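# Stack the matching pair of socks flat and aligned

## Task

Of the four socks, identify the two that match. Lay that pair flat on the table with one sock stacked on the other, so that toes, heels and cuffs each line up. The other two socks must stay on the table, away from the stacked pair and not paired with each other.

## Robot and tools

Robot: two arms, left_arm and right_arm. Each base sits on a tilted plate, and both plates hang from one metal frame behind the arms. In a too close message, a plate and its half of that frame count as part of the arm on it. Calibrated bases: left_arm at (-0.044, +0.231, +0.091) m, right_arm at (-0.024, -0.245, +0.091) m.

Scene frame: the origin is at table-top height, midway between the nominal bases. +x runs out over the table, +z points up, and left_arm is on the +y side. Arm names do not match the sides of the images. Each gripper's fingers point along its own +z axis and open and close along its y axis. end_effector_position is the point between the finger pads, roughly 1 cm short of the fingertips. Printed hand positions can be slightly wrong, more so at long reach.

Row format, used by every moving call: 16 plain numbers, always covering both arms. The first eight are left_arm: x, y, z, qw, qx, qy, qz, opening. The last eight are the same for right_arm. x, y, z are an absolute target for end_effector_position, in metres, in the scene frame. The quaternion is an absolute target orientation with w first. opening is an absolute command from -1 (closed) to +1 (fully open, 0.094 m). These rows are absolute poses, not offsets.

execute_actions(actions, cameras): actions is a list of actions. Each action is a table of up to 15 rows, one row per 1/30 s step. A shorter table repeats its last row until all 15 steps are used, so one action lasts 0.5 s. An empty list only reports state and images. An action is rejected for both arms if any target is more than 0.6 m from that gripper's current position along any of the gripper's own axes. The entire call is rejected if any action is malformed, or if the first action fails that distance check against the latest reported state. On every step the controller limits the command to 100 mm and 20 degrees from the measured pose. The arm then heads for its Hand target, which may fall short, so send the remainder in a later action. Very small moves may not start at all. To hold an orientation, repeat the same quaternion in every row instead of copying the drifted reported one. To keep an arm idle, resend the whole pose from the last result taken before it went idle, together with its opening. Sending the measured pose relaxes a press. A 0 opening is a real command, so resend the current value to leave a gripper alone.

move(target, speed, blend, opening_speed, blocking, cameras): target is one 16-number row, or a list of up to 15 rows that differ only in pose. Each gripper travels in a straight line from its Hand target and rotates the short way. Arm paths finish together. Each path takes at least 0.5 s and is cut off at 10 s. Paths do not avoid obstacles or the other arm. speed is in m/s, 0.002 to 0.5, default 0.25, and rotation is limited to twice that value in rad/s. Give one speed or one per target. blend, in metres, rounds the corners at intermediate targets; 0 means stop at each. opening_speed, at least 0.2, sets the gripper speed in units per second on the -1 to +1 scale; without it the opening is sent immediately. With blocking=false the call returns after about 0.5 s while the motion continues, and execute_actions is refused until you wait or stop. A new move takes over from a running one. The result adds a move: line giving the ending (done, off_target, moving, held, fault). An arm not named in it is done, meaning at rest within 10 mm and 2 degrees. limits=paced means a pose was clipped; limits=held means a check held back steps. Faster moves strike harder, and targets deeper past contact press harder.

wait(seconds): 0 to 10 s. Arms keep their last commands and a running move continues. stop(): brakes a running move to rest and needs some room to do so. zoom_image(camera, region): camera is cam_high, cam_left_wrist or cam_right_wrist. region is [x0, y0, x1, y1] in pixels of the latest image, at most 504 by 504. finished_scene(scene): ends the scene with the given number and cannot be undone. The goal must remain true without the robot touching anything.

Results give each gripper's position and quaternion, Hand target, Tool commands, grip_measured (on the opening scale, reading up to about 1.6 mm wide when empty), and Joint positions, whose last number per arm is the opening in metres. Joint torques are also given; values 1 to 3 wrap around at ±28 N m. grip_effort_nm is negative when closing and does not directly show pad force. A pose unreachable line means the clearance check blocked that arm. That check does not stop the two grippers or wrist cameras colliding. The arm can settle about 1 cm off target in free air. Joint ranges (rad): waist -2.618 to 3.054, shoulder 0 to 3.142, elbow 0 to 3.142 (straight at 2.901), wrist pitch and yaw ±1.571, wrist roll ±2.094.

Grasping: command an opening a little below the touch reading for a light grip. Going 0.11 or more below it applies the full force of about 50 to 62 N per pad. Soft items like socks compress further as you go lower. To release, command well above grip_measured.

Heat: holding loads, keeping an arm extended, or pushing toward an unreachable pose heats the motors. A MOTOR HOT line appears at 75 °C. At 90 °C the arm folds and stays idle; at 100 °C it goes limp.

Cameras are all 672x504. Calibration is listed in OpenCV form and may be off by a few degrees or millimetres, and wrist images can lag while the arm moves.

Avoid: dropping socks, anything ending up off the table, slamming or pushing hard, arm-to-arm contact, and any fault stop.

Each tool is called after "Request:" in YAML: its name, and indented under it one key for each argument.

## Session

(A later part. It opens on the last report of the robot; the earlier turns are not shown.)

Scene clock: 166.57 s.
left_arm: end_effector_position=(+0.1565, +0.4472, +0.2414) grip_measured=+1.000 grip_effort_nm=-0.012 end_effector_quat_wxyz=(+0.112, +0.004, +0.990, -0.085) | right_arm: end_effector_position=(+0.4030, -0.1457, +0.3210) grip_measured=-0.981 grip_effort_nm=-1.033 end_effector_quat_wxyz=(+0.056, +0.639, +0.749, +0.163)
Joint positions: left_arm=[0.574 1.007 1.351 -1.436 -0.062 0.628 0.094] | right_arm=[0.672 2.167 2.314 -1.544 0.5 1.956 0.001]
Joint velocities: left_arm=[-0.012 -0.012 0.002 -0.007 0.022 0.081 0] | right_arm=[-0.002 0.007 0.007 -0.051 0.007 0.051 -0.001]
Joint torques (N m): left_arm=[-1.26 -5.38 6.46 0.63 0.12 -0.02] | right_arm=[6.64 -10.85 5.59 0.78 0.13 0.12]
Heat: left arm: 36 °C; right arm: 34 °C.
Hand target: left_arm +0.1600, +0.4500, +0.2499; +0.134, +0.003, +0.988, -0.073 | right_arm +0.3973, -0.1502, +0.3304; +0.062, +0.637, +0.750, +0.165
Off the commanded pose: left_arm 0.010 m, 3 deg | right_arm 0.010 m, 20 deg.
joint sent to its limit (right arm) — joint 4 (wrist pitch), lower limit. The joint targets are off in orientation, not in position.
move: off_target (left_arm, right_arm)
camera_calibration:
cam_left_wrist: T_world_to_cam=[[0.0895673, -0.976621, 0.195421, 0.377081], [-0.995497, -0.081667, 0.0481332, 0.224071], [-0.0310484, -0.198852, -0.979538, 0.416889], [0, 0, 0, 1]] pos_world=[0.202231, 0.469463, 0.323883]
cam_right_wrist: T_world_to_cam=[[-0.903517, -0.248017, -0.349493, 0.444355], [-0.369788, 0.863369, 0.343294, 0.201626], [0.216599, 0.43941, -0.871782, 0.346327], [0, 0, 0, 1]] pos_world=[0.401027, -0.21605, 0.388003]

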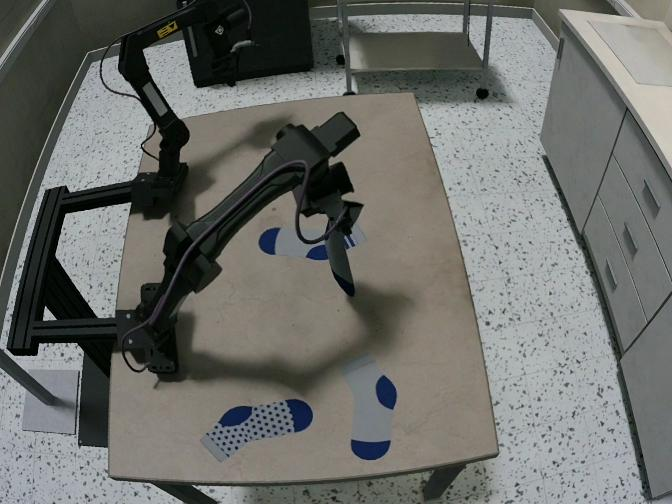

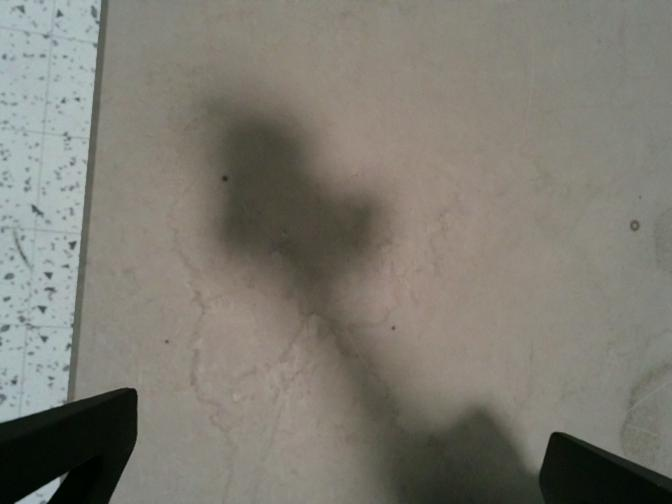

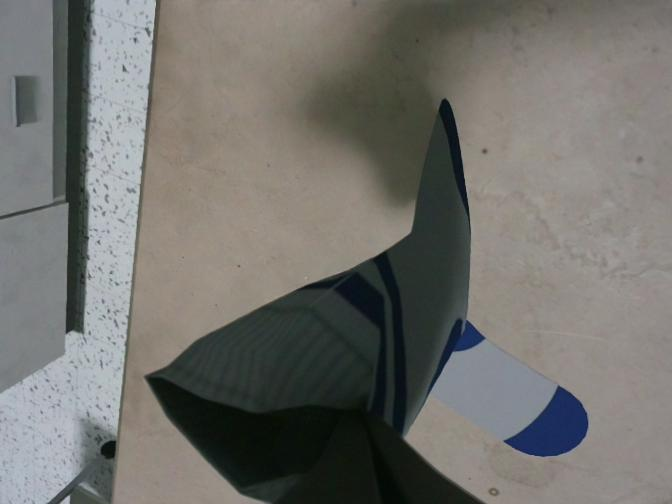

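Request:
move:
  target:
    - [0.16, 0.45, 0.25, 0.134, 0.003, 0.988, -0.073, 1, 0.36, -0.15, 0.35, 0, 0, 1, 0.0, -1]
    - [0.16, 0.45, 0.25, 0.134, 0.003, 0.988, -0.073, 1, 0.27, -0.08, 0.35, 0, -0.743, 0.669, 0.0, -1]
  speed: 0.3
  blend: 0.03

Scene clock: 182.20 s.
left_arm: end_effector_position=(+0.1566, +0.4473, +0.2414) grip_measured=+1.000 grip_effort_nm=-0.022 end_effector_quat_wxyz=(+0.112, +0.004, +0.990, -0.085) | right_arm: end_effector_position=(+0.2804, -0.0753, +0.3471) grip_measured=-0.981 grip_effort_nm=-1.018 end_effector_quat_wxyz=(-0.170, +0.722, -0.670, -0.003)
Joint positions: left_arm=[0.574 1.007 1.351 -1.435 -0.062 0.628 0.094] | right_arm=[0.978 2.025 2.024 -1.55 0.424 -0.742 0.001]
Joint velocities: left_arm=[0.002 -0.007 -0.007 0.037 -0.022 -0.037 0] | right_arm=[-0.002 0.002 -0.002 0.095 -0.037 0.007 -0.001]
Joint torques (N m): left_arm=[-1.05 -5.38 6.56 0.63 0.13 -0.08] | right_arm=[5.41 -8.66 4.12 0.85 -0.05 -0.07]
Heat: left arm: 36 °C; right arm: 35 °C.
Hand target: left_arm +0.1601, +0.4501, +0.2499; +0.134, +0.003, +0.988, -0.073 | right_arm +0.2705, -0.0785, +0.3493; -0.166, +0.733, -0.660, -0.003
Off the commanded pose: left_arm 0.010 m, 3 deg | right_arm 0.012 m, 20 deg.
joint sent to its limit (right arm) — joint 4 (wrist pitch), lower limit. The joint targets are off in orientation, not in position.
move: off_target (left_arm, right_arm); limits=paced
camera_calibration:
cam_left_wrist: T_world_to_cam=[[0.0896304, -0.97665, 0.195248, 0.377172], [-0.995501, -0.0818003, 0.0478208, 0.224286], [-0.0307329, -0.198655, -0.979587, 0.416784], [0, 0, 0, 1]] pos_world=[0.20228, 0.469508, 0.323909]
cam_right_wrist: T_world_to_cam=[[0.953318, 0.170129, 0.249483, -0.336818], [0.156114, -0.984882, 0.0750753, -0.10704], [0.258484, -0.0326226, -0.965465, 0.349893], [0, 0, 0, 1]] pos_world=[0.247363, -0.0367049, 0.429876]

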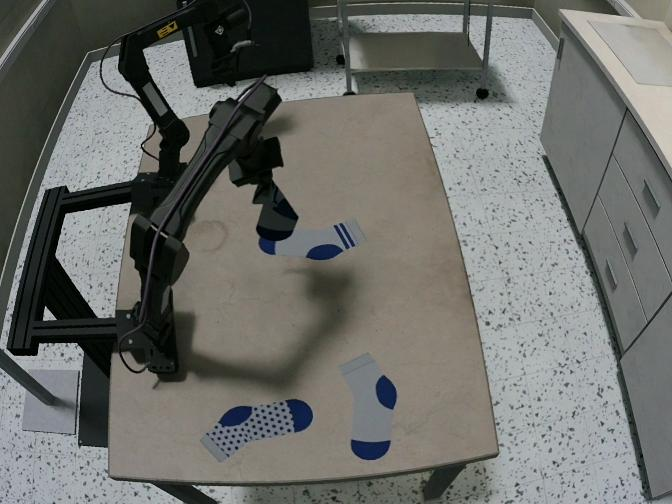

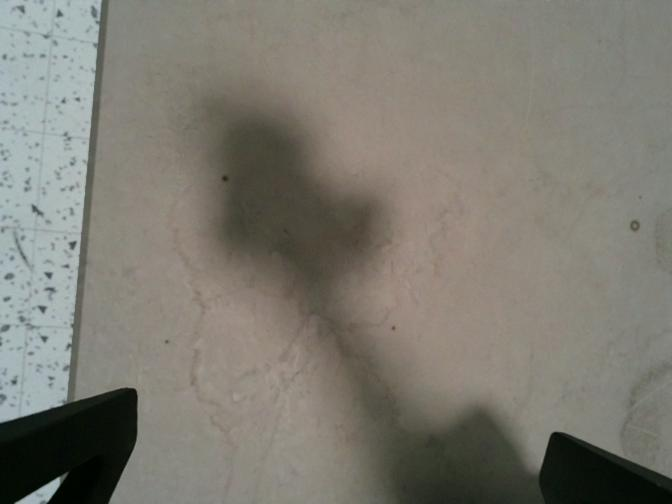

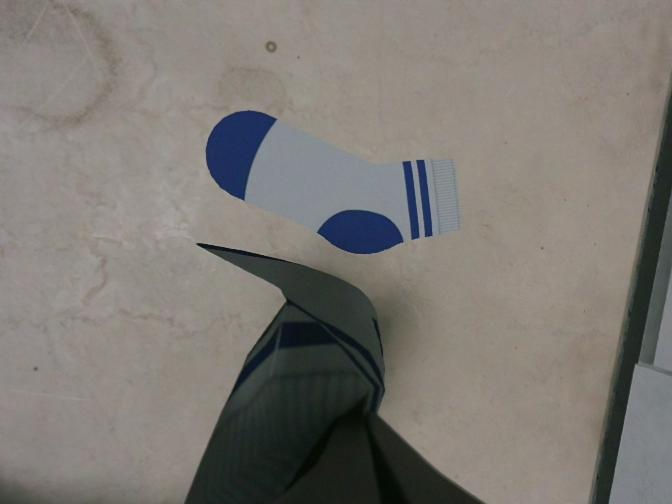

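Request:
move:
  target:
    - [0.16, 0.45, 0.25, 0.134, 0.003, 0.988, -0.073, 1, 0.27, 0.02, 0.32, 0, -0.8, 0.6, 0.0, -1]
    - [0.16, 0.45, 0.25, 0.134, 0.003, 0.988, -0.073, 1, 0.27, 0.03, 0.26, 0, -0.8, 0.6, 0.0, -1]
  speed: 0.15
  blend: 0.03

Scene clock: 200.93 s.
left_arm: end_effector_position=(+0.1566, +0.4473, +0.2414) grip_measured=+1.000 grip_effort_nm=-0.022 end_effector_quat_wxyz=(+0.112, +0.004, +0.990, -0.085) | right_arm: end_effector_position=(+0.2715, +0.0297, +0.2587) grip_measured=-0.981 grip_effort_nm=-1.018 end_effector_quat_wxyz=(-0.071, +0.798, -0.599, +0.005)
Joint positions: left_arm=[0.574 1.007 1.351 -1.435 -0.062 0.628 0.094] | right_arm=[1.02 2.47 2.238 -1.553 0.391 -0.818 0.001]
Joint velocities: left_arm=[-0.017 -0.012 0.007 -0.022 0.037 0.007 0] | right_arm=[0.002 -0.012 -0.022 -0.022 0.007 0.066 -0.001]
Joint torques (N m): left_arm=[-1.17 -5.46 6.38 0.64 0.09 -0.04] | right_arm=[4.97 -10.21 7.15 0.48 -0.11 -0.01]
Heat: left arm: 36 °C; right arm: 33 °C.
Hand target: left_arm +0.1600, +0.4500, +0.2499; +0.134, +0.003, +0.988, -0.073 | right_arm +0.2700, +0.0311, +0.2591; -0.067, +0.799, -0.597, +0.000
Off the commanded pose: left_arm 0.010 m, 3 deg | right_arm 0.002 m, 8 deg.
joint sent to its limit (right arm) — joint 4 (wrist pitch), lower limit. The joint targets are off in orientation, not in position.
move: off_target (left_arm, right_arm)
camera_calibration:
cam_left_wrist: T_world_to_cam=[[0.0896304, -0.97665, 0.195248, 0.377172], [-0.995501, -0.0818003, 0.0478208, 0.224286], [-0.0307329, -0.198655, -0.979587, 0.416784], [0, 0, 0, 1]] pos_world=[0.20228, 0.469508, 0.323909]
cam_right_wrist: T_world_to_cam=[[0.913461, 0.392765, 0.106416, -0.283003], [0.363456, -0.905092, 0.220699, -0.0919571], [0.182999, -0.162922, -0.969519, 0.295724], [0, 0, 0, 1]] pos_world=[0.237818, 0.0761039, 0.337121]

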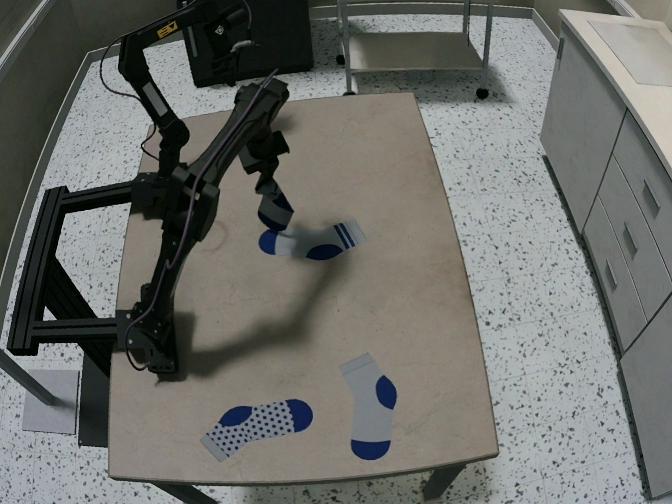

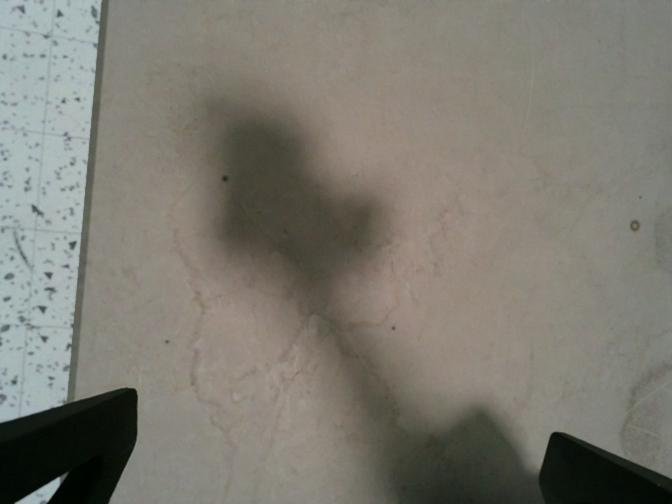

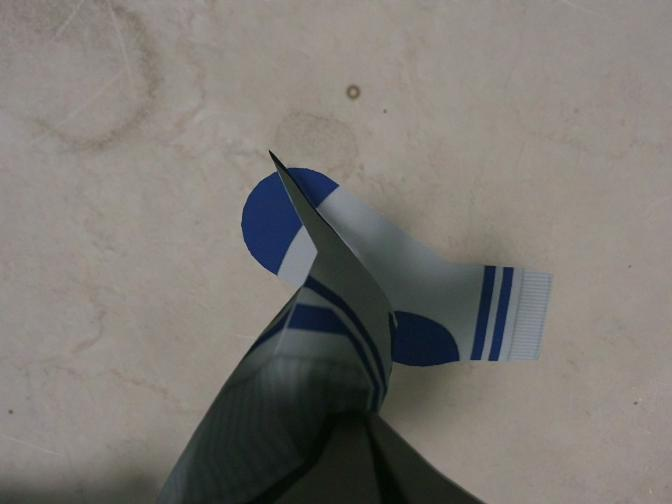

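Request:
move:
  target:
    - [0.16, 0.45, 0.25, 0.134, 0.003, 0.988, -0.073, 1, 0.275, -0.03, 0.265, 0, -0.8, 0.6, 0.0, -1]
    - [0.16, 0.45, 0.25, 0.134, 0.003, 0.988, -0.073, 1, 0.275, -0.03, 0.22, 0, -0.8, 0.6, 0.0, -1]
  speed: 0.1
  blend: 0.02
  cameras: ["cam_high", "cam_right_wrist"]

Scene clock: 214.60 s.
left_arm: end_effector_position=(+0.1566, +0.4473, +0.2414) grip_measured=+1.000 grip_effort_nm=-0.012 end_effector_quat_wxyz=(+0.112, +0.004, +0.990, -0.085) | right_arm: end_effector_position=(+0.2773, -0.0328, +0.2274) grip_measured=-0.981 grip_effort_nm=-1.013 end_effector_quat_wxyz=(-0.006, +0.796, -0.605, +0.000)
Joint positions: left_arm=[0.574 1.007 1.351 -1.435 -0.062 0.628 0.094] | right_arm=[0.911 2.342 1.995 -1.535 0.401 -0.867 0.001]
Joint velocities: left_arm=[-0.007 0.002 -0.007 -0.007 0.007 -0.022 0] | right_arm=[0.007 0.012 -0.017 -0.022 0.007 -0.022 -0.001]
Joint torques (N m): left_arm=[-1.13 -5.48 6.45 0.61 0.12 -0.04] | right_arm=[4.97 -9.31 4.53 0.57 0.04 -0.1]
Heat: left arm: 36 °C; right arm: 35 °C.
Hand target: left_arm +0.1600, +0.4500, +0.2499; +0.134, +0.003, +0.988, -0.073 | right_arm +0.2756, -0.0300, +0.2195; +0.001, +0.801, -0.599, +0.002
Off the commanded pose: left_arm 0.010 m, 3 deg | right_arm 0.008 m, 1 deg.
move: off_target (left_arm)
camera_calibration:
cam_right_wrist: T_world_to_cam=[[0.921718, 0.387706, -0.0109141, -0.236164], [0.375322, -0.884474, 0.277199, -0.159121], [0.0978187, -0.259596, -0.96075, 0.272602], [0, 0, 0, 1]] pos_world=[0.250733, 0.0215899, 0.303433]
Images, in order (width x height): cam_high 672x504, cam_right_wrist 672x504.

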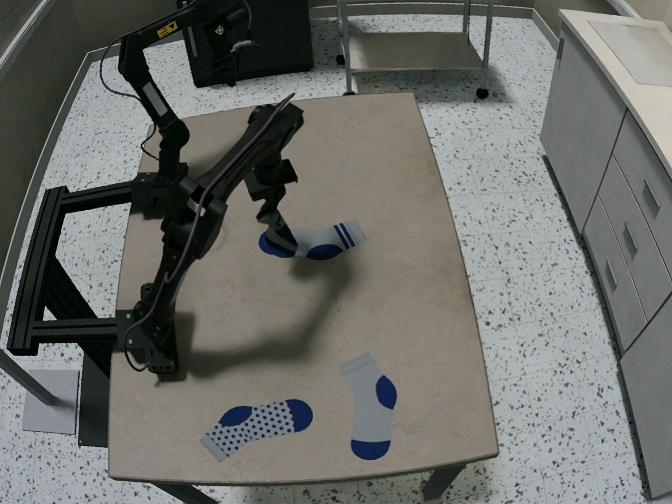

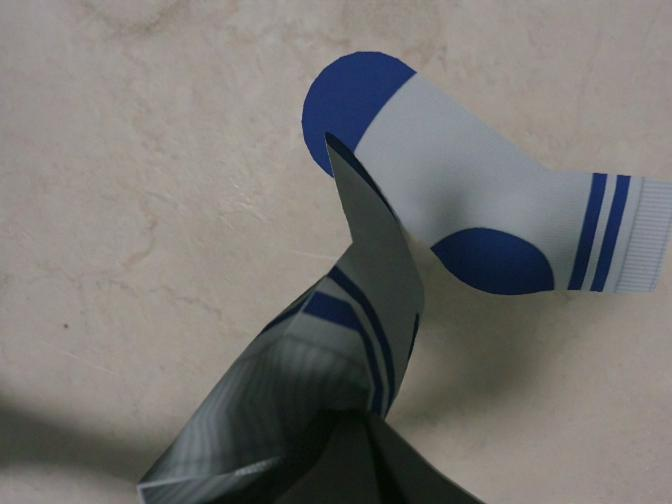

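Request:
move:
  target:
    - [0.16, 0.45, 0.25, 0.134, 0.003, 0.988, -0.073, 1, 0.26, -0.003, 0.245, 0, -0.785, 0.62, 0.0, -1]
    - [0.16, 0.45, 0.25, 0.134, 0.003, 0.988, -0.073, 1, 0.258, -0.003, 0.21, 0, -0.785, 0.62, 0.0, -1]
  speed: 0.1
  blend: 0.01
  cameras: ["cam_high", "cam_right_wrist"]

Scene clock: 225.33 s.
left_arm: end_effector_position=(+0.1566, +0.4473, +0.2414) grip_measured=+1.000 grip_effort_nm=-0.012 end_effector_quat_wxyz=(+0.112, +0.004, +0.990, -0.085) | right_arm: end_effector_position=(+0.2608, -0.0054, +0.2180) grip_measured=-0.981 grip_effort_nm=-1.018 end_effector_quat_wxyz=(-0.007, +0.785, -0.620, +0.003)
Joint positions: left_arm=[0.574 1.007 1.351 -1.435 -0.062 0.628 0.094] | right_arm=[0.965 2.396 1.994 -1.499 0.389 -0.775 0.001]
Joint velocities: left_arm=[-0.002 -0.007 0.012 -0.022 0.022 -0.081 0] | right_arm=[-0.012 -0.022 -0.022 -0.081 0.037 -0.007 0]
Joint torques (N m): left_arm=[-1.26 -5.34 6.37 0.65 0.16 -0.06] | right_arm=[4.74 -9.83 4.57 0.59 -0.07 0.05]
Heat: left arm: 36 °C; right arm: 35 °C.
Hand target: left_arm +0.1600, +0.4500, +0.2499; +0.134, +0.003, +0.988, -0.073 | right_arm +0.2579, -0.0027, +0.2100; +0.000, +0.785, -0.620, +0.000
Off the commanded pose: left_arm 0.010 m, 3 deg | right_arm 0.009 m, 1 deg.
move: off_target (left_arm)
camera_calibration:
cam_right_wrist: T_world_to_cam=[[0.935542, 0.353157, -0.0064526, -0.236428], [0.340789, -0.897675, 0.279361, -0.117636], [0.092866, -0.263553, -0.960164, 0.273432], [0, 0, 0, 1]] pos_world=[0.235885, 0.0499611, 0.293877]
Images, in order (width x height): cam_high 672x504, cam_right_wrist 672x504.

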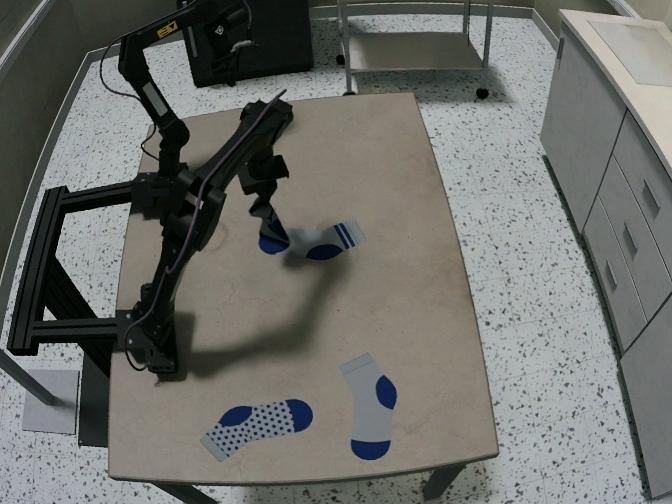

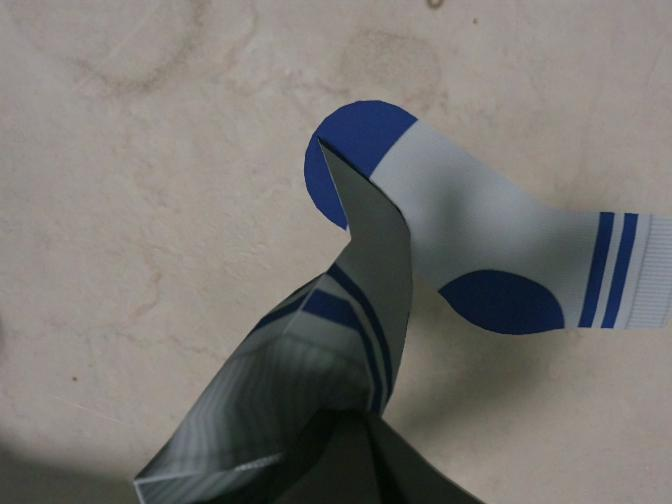

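Request:
move:
  target:
    - [0.16, 0.45, 0.25, 0.134, 0.003, 0.988, -0.073, 1, 0.245, 0.0, 0.25, 0, -0.785, 0.62, 0.0, -1]
    - [0.16, 0.45, 0.25, 0.134, 0.003, 0.988, -0.073, 1, 0.235, 0.0, 0.215, 0, -0.785, 0.62, 0.0, -1]
    - [0.16, 0.45, 0.25, 0.134, 0.003, 0.988, -0.073, 1, 0.27, 0.005, 0.19, 0, -0.785, 0.62, 0.0, -1]
    - [0.16, 0.45, 0.25, 0.134, 0.003, 0.988, -0.073, 1, 0.34, 0.018, 0.14, 0, -0.785, 0.62, 0.0, -1]
  speed: 0.1
  blend: 0.01
  cameras: ["cam_high", "cam_right_wrist"]

Scene clock: 234.70 s.
left_arm: end_effector_position=(+0.1566, +0.4473, +0.2414) grip_measured=+1.000 grip_effort_nm=-0.017 end_effector_quat_wxyz=(+0.112, +0.004, +0.990, -0.085) | right_arm: end_effector_position=(+0.3412, +0.0138, +0.1442) grip_measured=-0.981 grip_effort_nm=-1.023 end_effector_quat_wxyz=(-0.005, +0.779, -0.627, +0.000)
Joint positions: left_arm=[0.574 1.007 1.351 -1.435 -0.062 0.628 0.094] | right_arm=[0.792 2.675 2.269 -1.427 0.434 -0.935 0.001]
Joint velocities: left_arm=[-0.007 -0.002 -0.002 -0.051 0.037 -0.007 0] | right_arm=[0.002 -0.002 0.022 -0.022 0.037 -0.11 -0.001]
Joint torques (N m): left_arm=[-1.11 -5.38 6.45 0.65 0.11 -0.03] | right_arm=[6.35 -11.03 7.68 0.25 0.02 -0.1]
Heat: left arm: 36 °C; right arm: 35 °C.
Hand target: left_arm +0.1600, +0.4500, +0.2499; +0.134, +0.003, +0.988, -0.073 | right_arm +0.3401, +0.0174, +0.1399; +0.001, +0.785, -0.620, +0.001
Off the commanded pose: left_arm 0.010 m, 3 deg | right_arm 0.006 m, 1 deg.
move: off_target (left_arm)
camera_calibration:
cam_right_wrist: T_world_to_cam=[[0.941683, 0.336274, -0.0123782, -0.319971], [0.326327, -0.903614, 0.277475, -0.101902], [0.0821224, -0.265333, -0.960653, 0.203958], [0, 0, 0, 1]] pos_world=[0.317815, 0.0696346, 0.220248]
Images, in order (width x height): cam_high 672x504, cam_right_wrist 672x504.

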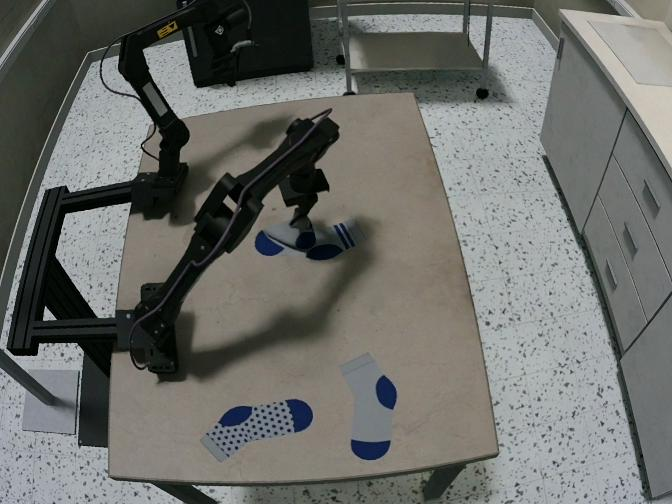

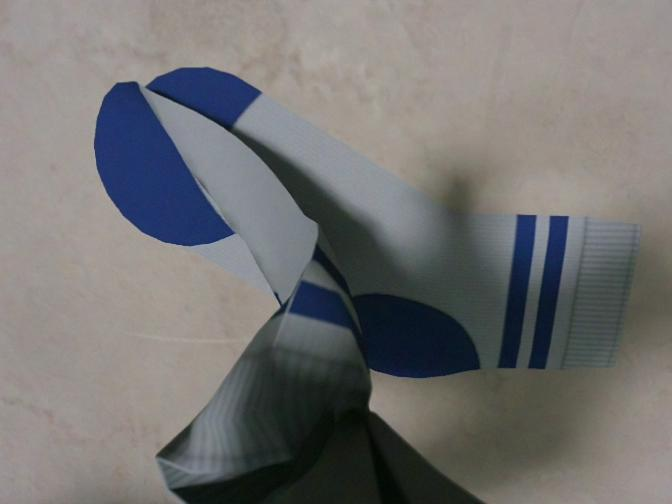

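Request:
move:
  target:
    - [0.16, 0.45, 0.25, 0.134, 0.003, 0.988, -0.073, 1, 0.40, 0.025, 0.085, 0, -0.785, 0.62, 0.0, -1]
    - [0.16, 0.45, 0.25, 0.134, 0.003, 0.988, -0.073, 1, 0.445, 0.033, 0.045, 0, -0.785, 0.62, 0.0, -1]
  speed: 0.1
  blend: 0.01
  cameras: ["cam_high", "cam_right_wrist"]

Scene clock: 240.93 s.
left_arm: end_effector_position=(+0.1566, +0.4473, +0.2414) grip_measured=+1.000 grip_effort_nm=-0.012 end_effector_quat_wxyz=(+0.112, +0.004, +0.990, -0.085) | right_arm: end_effector_position=(+0.4432, +0.0246, +0.0524) grip_measured=-0.981 grip_effort_nm=-1.018 end_effector_quat_wxyz=(-0.060, +0.780, -0.622, +0.018)
Joint positions: left_arm=[0.574 1.007 1.351 -1.435 -0.062 0.628 0.094] | right_arm=[0.608 3.1 2.853 -1.368 0.478 -1.204 0.001]
Joint velocities: left_arm=[0.022 -0.007 0.002 -0.037 -0.037 -0.007 0] | right_arm=[-0.027 -0.012 -0.017 0.022 0.037 0.022 0]
Joint torques (N m): left_arm=[-1.18 -5.49 6.48 0.63 0.14 -0.03] | right_arm=[7.46 -12.78 7.75 0.75 0.02 -0.1]
Heat: left arm: 36 °C; right arm: 36 °C.
Hand target: left_arm +0.1600, +0.4500, +0.2499; +0.134, +0.003, +0.988, -0.073 | right_arm +0.4438, +0.0309, +0.0455; -0.064, +0.782, -0.620, +0.021
Off the commanded pose: left_arm 0.010 m, 3 deg | right_arm 0.011 m, 7 deg.
elbow stopped short (right arm): the move would have taken joint 3 (elbow) straighter than the controller allows.
move: off_target (left_arm, right_arm)
camera_calibration:
cam_right_wrist: T_world_to_cam=[[0.934645, 0.341325, 0.0996759, -0.423673], [0.308491, -0.917766, 0.250077, -0.0902934], [0.176837, -0.202984, -0.963082, 0.0668297], [0, 0, 0, 1]] pos_world=[0.41202, 0.0753073, 0.129173]
Images, in order (width x height): cam_high 672x504, cam_right_wrist 672x504.

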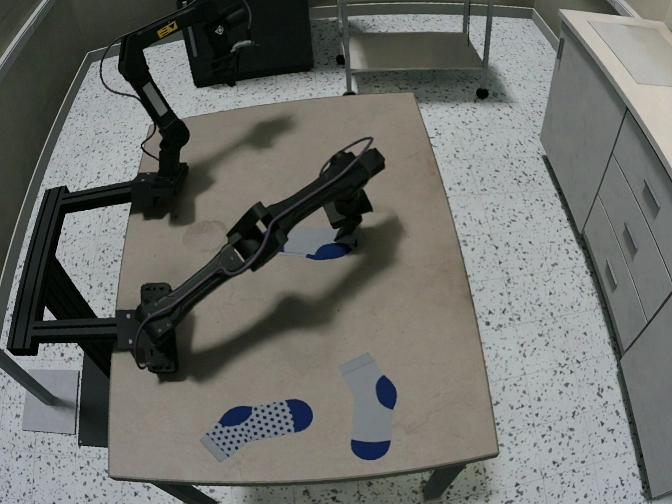

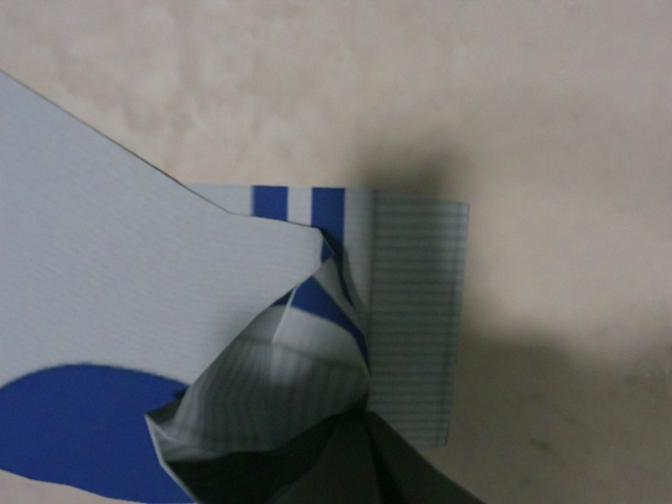

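Request:
move:
  target:
    - [0.16, 0.45, 0.25, 0.134, 0.003, 0.988, -0.073, 1, 0.458, 0.037, 0.03, 0.201, -0.766, 0.605, -0.081, -1]
    - [0.16, 0.45, 0.25, 0.134, 0.003, 0.988, -0.073, 1, 0.466, 0.04, 0.014, 0.201, -0.766, 0.605, -0.081, -1]
  speed: 0.06
  cameras: ["cam_high", "cam_right_wrist"]

Scene clock: 250.53 s.
left_arm: end_effector_position=(+0.1566, +0.4473, +0.2414) grip_measured=+1.000 grip_effort_nm=-0.012 end_effector_quat_wxyz=(+0.112, +0.004, +0.990, -0.085) | right_arm: end_effector_position=(+0.4676, +0.0407, +0.0289) grip_measured=-0.981 grip_effort_nm=-1.018 end_effector_quat_wxyz=(-0.208, +0.763, -0.607, +0.084)
Joint positions: left_arm=[0.574 1.007 1.351 -1.435 -0.062 0.628 0.094] | right_arm=[0.585 2.736 1.942 -0.44 0.478 -1.406 0.001]
Joint velocities: left_arm=[0.007 -0.007 0.012 0.037 -0.022 0.022 0] | right_arm=[-0.007 -0.027 0.012 -0.022 -0.095 0.022 0]
Joint torques (N m): left_arm=[-1.21 -5.27 6.42 0.61 0.12 -0.05] | right_arm=[5.76 -11.95 6.82 1.23 -0.09 -0.05]
Heat: left arm: 36 °C; right arm: 38 °C.
Hand target: left_arm +0.1600, +0.4500, +0.2499; +0.134, +0.003, +0.988, -0.073 | right_arm +0.4668, +0.0399, +0.0149; -0.200, +0.765, -0.607, +0.079
Off the commanded pose: left_arm 0.010 m, 3 deg | right_arm 0.015 m, 1 deg.
move: off_target (left_arm, right_arm)
camera_calibration:
cam_right_wrist: T_world_to_cam=[[0.859966, 0.301313, 0.411909, -0.42202], [0.243139, -0.951515, 0.188422, -0.043439], [0.448711, -0.0618855, -0.891532, -0.0917666], [0, 0, 0, 1]] pos_world=[0.414661, 0.0801482, 0.100206]
Images, in order (width x height): cam_high 672x504, cam_right_wrist 672x504.

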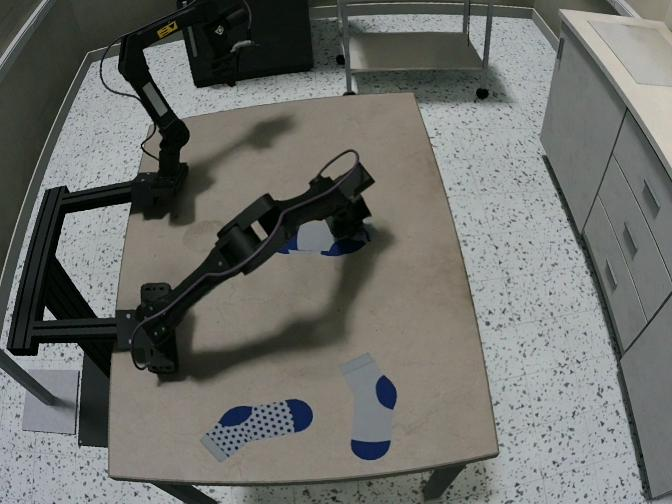

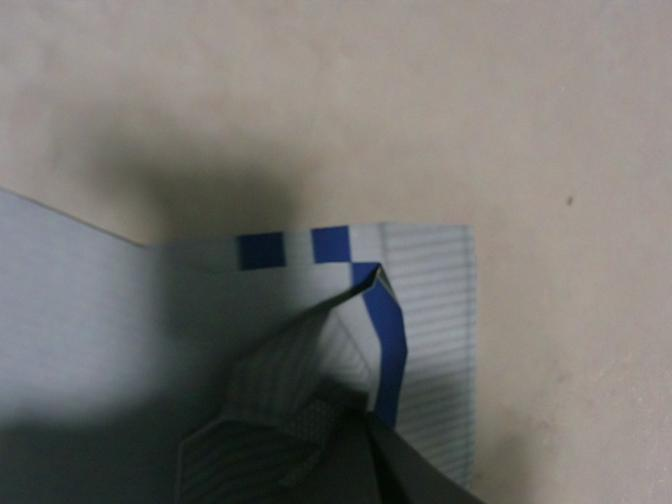

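Request:
move:
  target: [0.16, 0.45, 0.25, 0.134, 0.003, 0.988, -0.073, 1, 0.466, 0.04, 0.012, 0.201, -0.766, 0.605, -0.081, -0.3]
  opening_speed: 1
  cameras: []

Request:
move:
  target:
    - [0.16, 0.45, 0.25, 0.134, 0.003, 0.988, -0.073, 1, 0.44, 0.02, 0.08, 0.201, -0.766, 0.605, -0.081, -0.3]
    - [0.16, 0.45, 0.25, 0.134, 0.003, 0.988, -0.073, 1, 0.31, -0.09, 0.3, 0.1, -0.643, 0.766, 0, 0.2]
  blend: 0.02

Scene clock: 254.80 s.
left_arm: end_effector_position=(+0.1566, +0.4473, +0.2414) grip_measured=+1.000 grip_effort_nm=-0.017 end_effector_quat_wxyz=(+0.112, +0.004, +0.990, -0.085) | right_arm: end_effector_position=(+0.4791, +0.0435, +0.0344) grip_measured=-0.303 grip_effort_nm=0.110 end_effector_quat_wxyz=(-0.229, +0.752, -0.611, +0.096)
Joint positions: left_arm=[0.574 1.007 1.351 -1.435 -0.062 0.628 0.094] | right_arm=[0.583 2.736 1.942 -0.382 0.482 -1.417 0.033]
Joint velocities: left_arm=[-0.007 0.012 0.002 -0.007 -0.022 0.051 0] | right_arm=[0.002 0.012 -0.022 -0.007 -0.051 0.022 -0.001]
Joint torques (N m): left_arm=[-1.28 -5.38 6.5 0.64 0.12 -0.05] | right_arm=[5.9 -12.15 5.67 0.88 -0.12 -0.04]
Heat: left arm: 36 °C; right arm: 38 °C.
Hand target: left_arm +0.1600, +0.4500, +0.2499; +0.134, +0.003, +0.988, -0.073 | right_arm +0.4658, +0.0399, +0.0125; -0.201, +0.766, -0.605, +0.081
Off the commanded pose: left_arm 0.010 m, 3 deg | right_arm 0.026 m, 4 deg.
move: off_target (left_arm, right_arm)
No camera images: "cameras" was empty.

every target must give the same right_gripper/opening; nothing of the call was run

Request:
move:
  target:
    - [0.16, 0.45, 0.25, 0.134, 0.003, 0.988, -0.073, 1, 0.455, 0.035, 0.09, 0.201, -0.766, 0.605, -0.081, -0.2]
    - [0.16, 0.45, 0.25, 0.134, 0.003, 0.988, -0.073, 1, 0.31, -0.09, 0.3, 0.1, -0.643, 0.766, 0, -0.2]
  blend: 0.02

Scene clock: 259.00 s.
left_arm: end_effector_position=(+0.1566, +0.4473, +0.2414) grip_measured=+1.000 grip_effort_nm=-0.017 end_effector_quat_wxyz=(+0.112, +0.004, +0.990, -0.085) | right_arm: end_effector_position=(+0.3116, -0.0921, +0.2909) grip_measured=-0.202 grip_effort_nm=0.090 end_effector_quat_wxyz=(+0.098, -0.641, +0.761, -0.006)
Joint positions: left_arm=[0.574 1.007 1.351 -1.435 -0.062 0.628 0.094] | right_arm=[0.854 2.11 1.986 -1.535 0.463 -0.57 0.037]
Joint velocities: left_arm=[-0.017 -0.017 -0.002 0.007 -0.022 0.051 0] | right_arm=[0.007 0.007 -0.002 -0.051 -0.037 -0.051 0.001]
Joint torques (N m): left_arm=[-1.14 -5.24 6.54 0.62 0.12 -0.02] | right_arm=[5.68 -8.32 7.58 0.55 -0.1 0.09]
Heat: left arm: 36 °C; right arm: 37 °C.
Hand target: left_arm +0.1600, +0.4500, +0.2499; +0.134, +0.003, +0.988, -0.073 | right_arm +0.3087, -0.0899, +0.2990; +0.103, -0.641, +0.760, -0.001
Off the commanded pose: left_arm 0.010 m, 3 deg | right_arm 0.010 m, 1 deg.
move: off_target (left_arm)
camera_calibration:
cam_left_wrist: T_world_to_cam=[[0.0896304, -0.97665, 0.195248, 0.377172], [-0.995501, -0.0818003, 0.0478208, 0.224286], [-0.0307329, -0.198655, -0.979587, 0.416784], [0, 0, 0, 1]] pos_world=[0.20228, 0.469508, 0.323909]
cam_right_wrist: T_world_to_cam=[[0.990149, -0.0501106, 0.130745, -0.346923], [-0.0708421, -0.98472, 0.159083, -0.0779009], [0.120775, -0.166778, -0.97857, 0.321388], [0, 0, 0, 1]] pos_world=[0.299171, -0.0404947, 0.372251]

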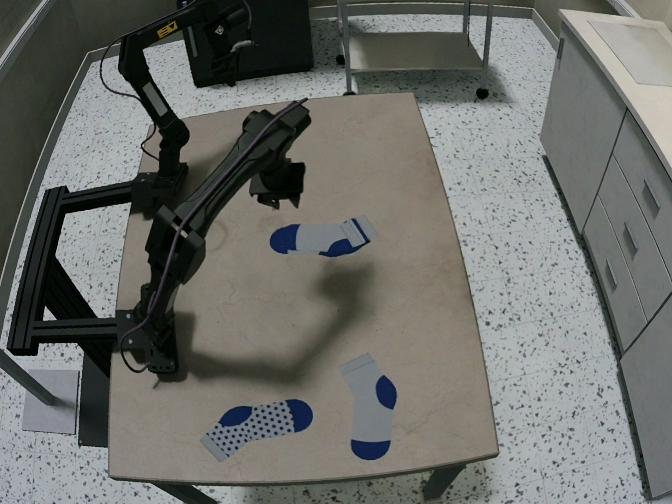

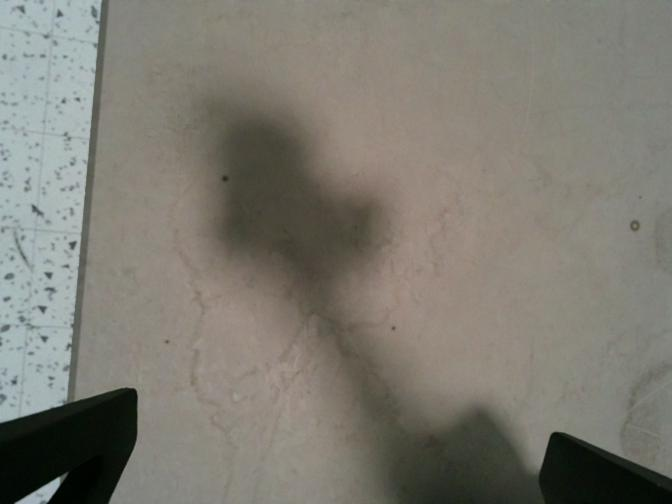

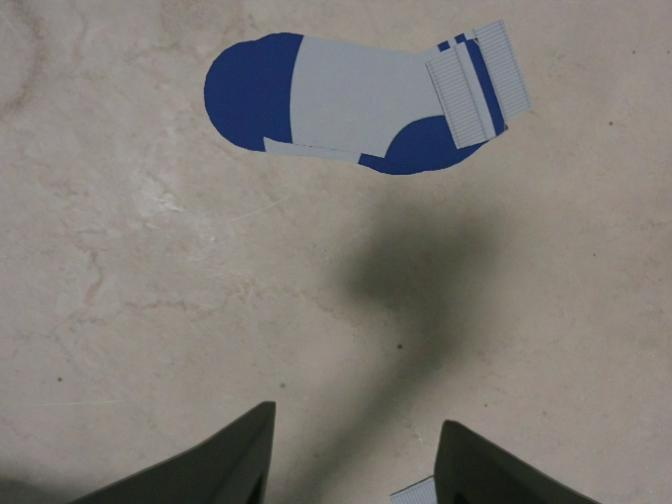

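Request:
zoom_image:
  camera: "cam_right_wrist"
  region: [380, 0, 560, 180]

Scaled by 2.800.

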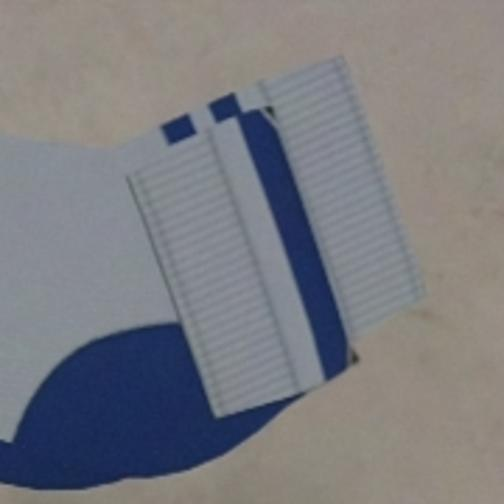

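Request:
move:
  target:
    - [0.16, 0.45, 0.25, 0.134, 0.003, 0.988, -0.073, 1, 0.43, 0.012, 0.08, 0, -0.807, 0.59, 0, -0.36]
    - [0.16, 0.45, 0.25, 0.134, 0.003, 0.988, -0.073, 1, 0.445, 0.018, 0.04, 0, -0.807, 0.59, 0, -0.36]
  speed: [0.2,0.1]
  cameras: ["cam_high", "cam_right_wrist"]

Scene clock: 294.73 s.
left_arm: end_effector_position=(+0.1566, +0.4473, +0.2414) grip_measured=+1.000 grip_effort_nm=-0.007 end_effector_quat_wxyz=(+0.112, +0.004, +0.990, -0.085) | right_arm: end_effector_position=(+0.4435, +0.0113, +0.0455) grip_measured=-0.358 grip_effort_nm=-0.125 end_effector_quat_wxyz=(-0.042, +0.805, -0.592, +0.017)
Joint positions: left_arm=[0.574 1.007 1.351 -1.435 -0.062 0.628 0.094] | right_arm=[0.586 3.103 2.855 -1.395 0.486 -1.29 0.03]
Joint velocities: left_arm=[-0.007 -0.017 -0.027 0.022 -0.022 -0.051 0] | right_arm=[-0.012 -0.002 0.007 -0.066 -0.007 0.037 -0.001]
Joint torques (N m): left_arm=[-1.17 -5.22 6.53 0.64 0.19 -0.02] | right_arm=[7.46 -13.05 7.51 0.69 0.03 -0.08]
Heat: left arm: 36 °C; right arm: 34 °C.
Hand target: left_arm +0.1600, +0.4500, +0.2499; +0.134, +0.003, +0.988, -0.073 | right_arm +0.4444, +0.0170, +0.0398; -0.047, +0.806, -0.589, +0.020
Off the commanded pose: left_arm 0.010 m, 3 deg | right_arm 0.009 m, 5 deg.
elbow stopped short (right arm): the move would have taken joint 3 (elbow) straighter than the controller allows.
move: off_target (left_arm, right_arm)
camera_calibration:
cam_right_wrist: T_world_to_cam=[[0.907111, 0.41518, 0.0690984, -0.405863], [0.383422, -0.882859, 0.271198, -0.135481], [0.1736, -0.219513, -0.96004, 0.0589364], [0, 0, 0, 1]] pos_world=[0.409878, 0.061833, 0.121368]
Images, in order (width x height): cam_high 672x504, cam_right_wrist 672x504.

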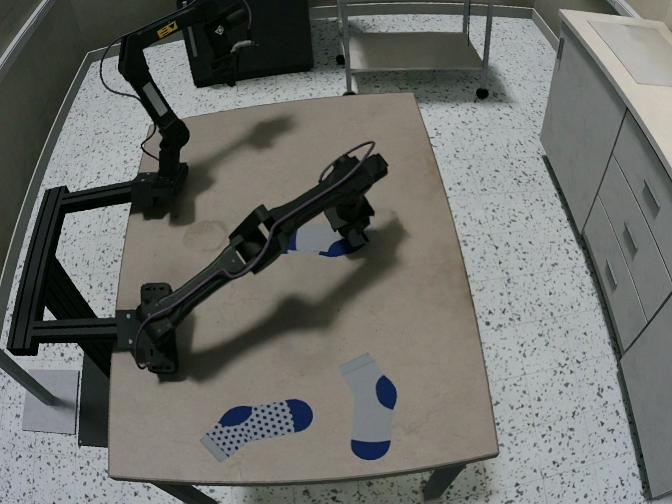

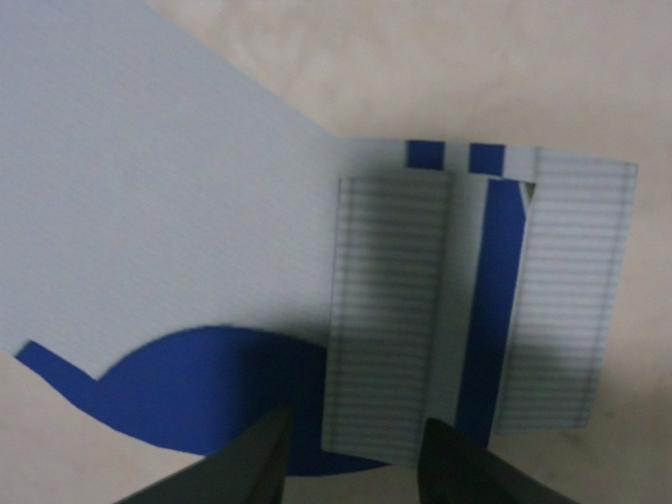

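Request:
move:
  target: [0.16, 0.45, 0.25, 0.134, 0.003, 0.988, -0.073, 1, 0.442, 0.017, 0.014, 0, -0.807, 0.59, 0, -0.36]
  speed: 0.05
  cameras: ["cam_right_wrist"]

Scene clock: 300.97 s.
left_arm: end_effector_position=(+0.1566, +0.4473, +0.2414) grip_measured=+1.000 grip_effort_nm=-0.017 end_effector_quat_wxyz=(+0.112, +0.004, +0.990, -0.085) | right_arm: end_effector_position=(+0.4516, +0.0115, +0.0347) grip_measured=-0.358 grip_effort_nm=-0.125 end_effector_quat_wxyz=(-0.051, +0.799, -0.599, +0.020)
Joint positions: left_arm=[0.574 1.007 1.351 -1.435 -0.062 0.628 0.094] | right_arm=[0.569 3.11 2.839 -1.34 0.486 -1.3 0.03]
Joint velocities: left_arm=[0.007 0.022 -0.002 0.007 0.022 0.022 0] | right_arm=[0.007 0.002 -0.007 -0.022 -0.022 0.051 0]
Joint torques (N m): left_arm=[-1.28 -5.2 6.6 0.64 0.14 -0.02] | right_arm=[7.16 -12.7 4.3 0.69 -0.02 -0.08]
Heat: left arm: 36 °C; right arm: 36 °C.
Hand target: left_arm +0.1600, +0.4500, +0.2499; +0.134, +0.003, +0.988, -0.073 | right_arm +0.4410, +0.0160, +0.0145; -0.035, +0.807, -0.590, +0.013
Off the commanded pose: left_arm 0.010 m, 3 deg | right_arm 0.023 m, 6 deg.
elbow stopped short (right arm): the move would have taken joint 3 (elbow) straighter than the controller allows.
joint sent to its limit (right arm) — joint 2 (shoulder), upper limit. The joint targets are off in orientation, not in position.
move: off_target (left_arm, right_arm)
camera_calibration:
cam_right_wrist: T_world_to_cam=[[0.913603, 0.397161, 0.0871335, -0.415948], [0.362906, -0.893116, 0.265788, -0.125867], [0.183381, -0.211204, -0.960086, 0.0426671], [0, 0, 0, 1]] pos_world=[0.417865, 0.0617956, 0.110661]
Images, in order (width x height): cam_right_wrist 672x504.

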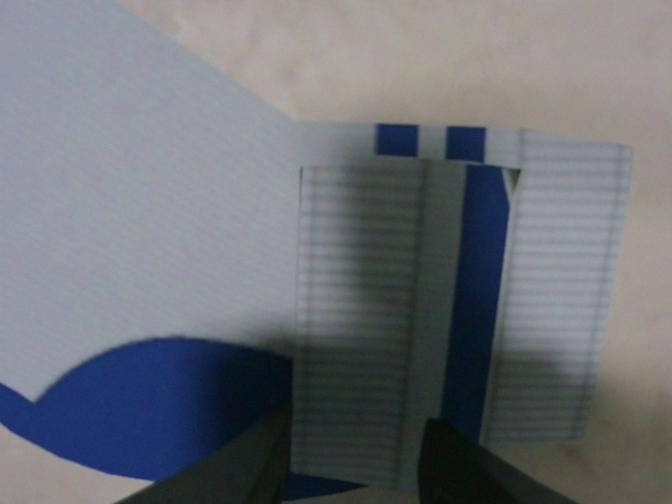

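Request:
move:
  target:
    - [0.2, 0.4, 0.25, 0.134, 0.003, 0.988, -0.073, -0.36, 0.43, -0.05, 0.15, 0, -0.807, 0.59, 0, -0.36]
    - [0.25, 0.25, 0.25, 0, 0.3, 0.954, 0, -0.36, 0.3, -0.35, 0.25, 0.2, 0, 0.98, 0, -0.36]
    - [0.434, 0.02, 0.1, 0, 0.591, 0.807, 0, -0.36, 0.3, -0.35, 0.25, 0.2, 0, 0.98, 0, -0.36]
  speed: 0.25
  blend: 0.03

Scene clock: 316.83 s.
left_arm: end_effector_position=(+0.4312, +0.0304, +0.0945) grip_measured=-0.358 grip_effort_nm=-0.125 end_effector_quat_wxyz=(+0.022, +0.579, +0.815, +0.007) | right_arm: end_effector_position=(+0.3078, -0.3515, +0.2560) grip_measured=-0.358 grip_effort_nm=-0.125 end_effector_quat_wxyz=(+0.209, +0.003, +0.978, +0.004)
Joint positions: left_arm=[-0.523 2.94 2.83 -1.551 -0.503 0.665 0.03] | right_arm=[0.302 1.284 1.286 -1.107 0.581 0.062 0.03]
Joint velocities: left_arm=[-0.002 -0.002 0.002 -0.037 0.022 -0.007 0] | right_arm=[-0.037 -0.007 0.002 -0.007 0.037 0.037 -0.001]
Joint torques (N m): left_arm=[-7.31 -9.44 7.28 0.2 -0.08 0.06] | right_arm=[2.04 -4.82 4.48 0.92 0.09 0.1]
Heat: left arm: 36 °C; right arm: 36 °C.
Hand target: left_arm +0.4253, +0.0198, +0.0977; +0.023, +0.592, +0.805, +0.011 | right_arm +0.2993, -0.3533, +0.2510; +0.198, +0.002, +0.980, -0.001
Off the commanded pose: left_arm 0.012 m, 3 deg | right_arm 0.010 m, 1 deg.
elbow stopped short (left arm): the move would have taken joint 3 (elbow) straighter than the controller allows.
move: off_target (left_arm)
camera_calibration:
cam_left_wrist: T_world_to_cam=[[-0.89784, -0.439256, -0.030614, 0.404927], [-0.434621, 0.872919, 0.221624, 0.18328], [-0.0706263, 0.212289, -0.974651, 0.20278], [0, 0, 0, 1]] pos_world=[0.457538, -0.0251699, 0.169417]
cam_right_wrist: T_world_to_cam=[[0.118512, -0.992661, 0.0240615, -0.387312], [-0.983866, -0.120664, -0.132091, 0.331196], [0.134025, -0.00801892, -0.990946, 0.299355], [0, 0, 0, 1]] pos_world=[0.331633, -0.342106, 0.349712]

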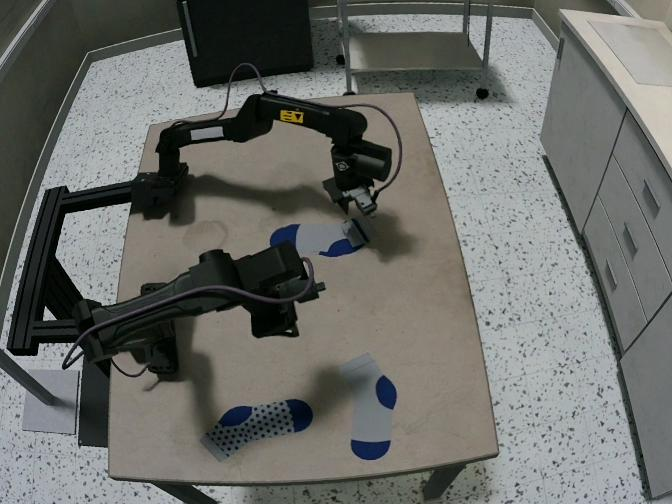

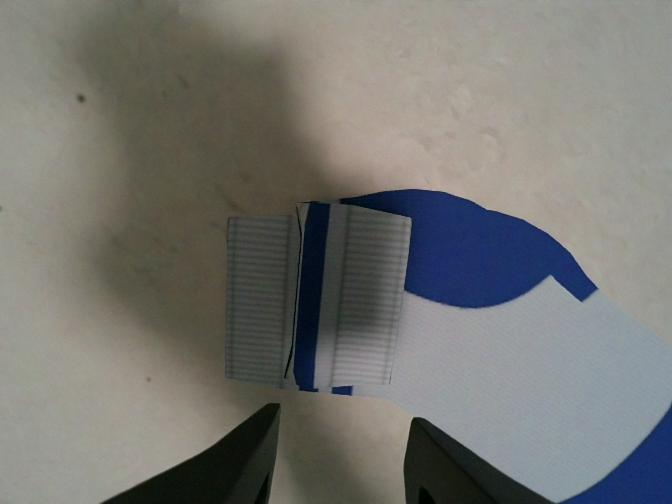

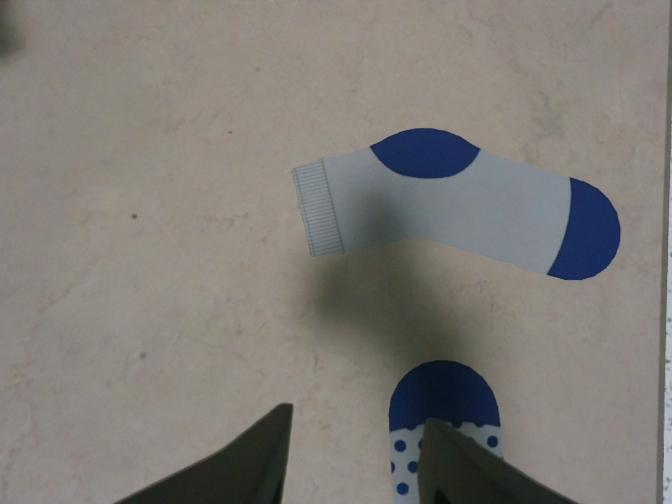

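Request:
move:
  target: [0.418, 0.014, 0.035, 0, 0.591, 0.807, 0, -0.36, 0.3, -0.35, 0.25, 0.2, 0, 0.98, 0, -0.36]
  speed: 0.1
  cameras: ["cam_left_wrist"]

Scene clock: 322.73 s.
left_arm: end_effector_position=(+0.4119, +0.0176, +0.0272) grip_measured=-0.358 grip_effort_nm=-0.120 end_effector_quat_wxyz=(-0.015, +0.592, +0.806, +0.003) | right_arm: end_effector_position=(+0.3058, -0.3502, +0.2527) grip_measured=-0.358 grip_effort_nm=-0.125 end_effector_quat_wxyz=(+0.204, +0.001, +0.979, +0.003)
Joint positions: left_arm=[-0.496 2.94 2.554 -1.343 -0.501 0.688 0.03] | right_arm=[0.302 1.284 1.276 -1.108 0.581 0.062 0.03]
Joint velocities: left_arm=[-0.002 0.012 -0.002 0.022 0.095 -0.007 -0.001] | right_arm=[-0.032 -0.002 -0.007 0.007 -0.022 0.022 0]
Joint torques (N m): left_arm=[-5.96 -12.51 4.53 0.37 0.11 0.02] | right_arm=[2.63 -4.78 4.51 1.06 0.09 0.1]
Heat: left arm: 38 °C; right arm: 35 °C.
Hand target: left_arm +0.4165, +0.0149, +0.0351; -0.001, +0.591, +0.807, +0.000 | right_arm +0.3002, -0.3499, +0.2499; +0.200, +0.000, +0.980, +0.000
Off the commanded pose: left_arm 0.011 m, 2 deg | right_arm 0.006 m, 1 deg.
move: off_target (left_arm)
camera_calibration:
cam_left_wrist: T_world_to_cam=[[-0.912034, -0.409953, 0.0115408, 0.384019], [-0.390681, 0.877031, 0.279616, 0.181257], [-0.124751, 0.25051, -0.960043, 0.159752], [0, 0, 0, 1]] pos_world=[0.440981, -0.0415579, 0.0982544]
Images, in order (width x height): cam_left_wrist 672x504.

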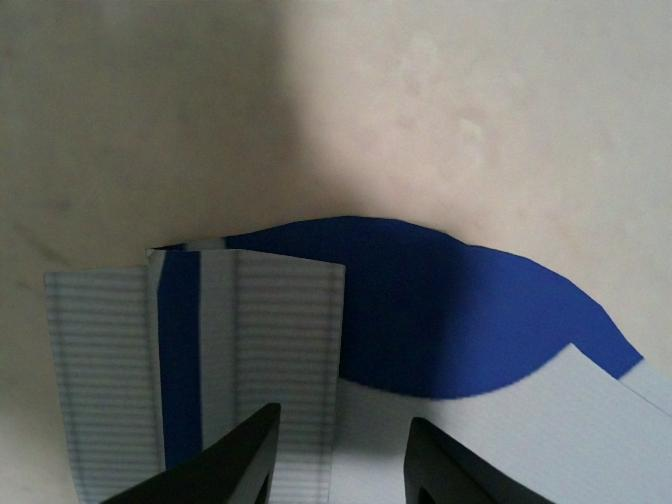

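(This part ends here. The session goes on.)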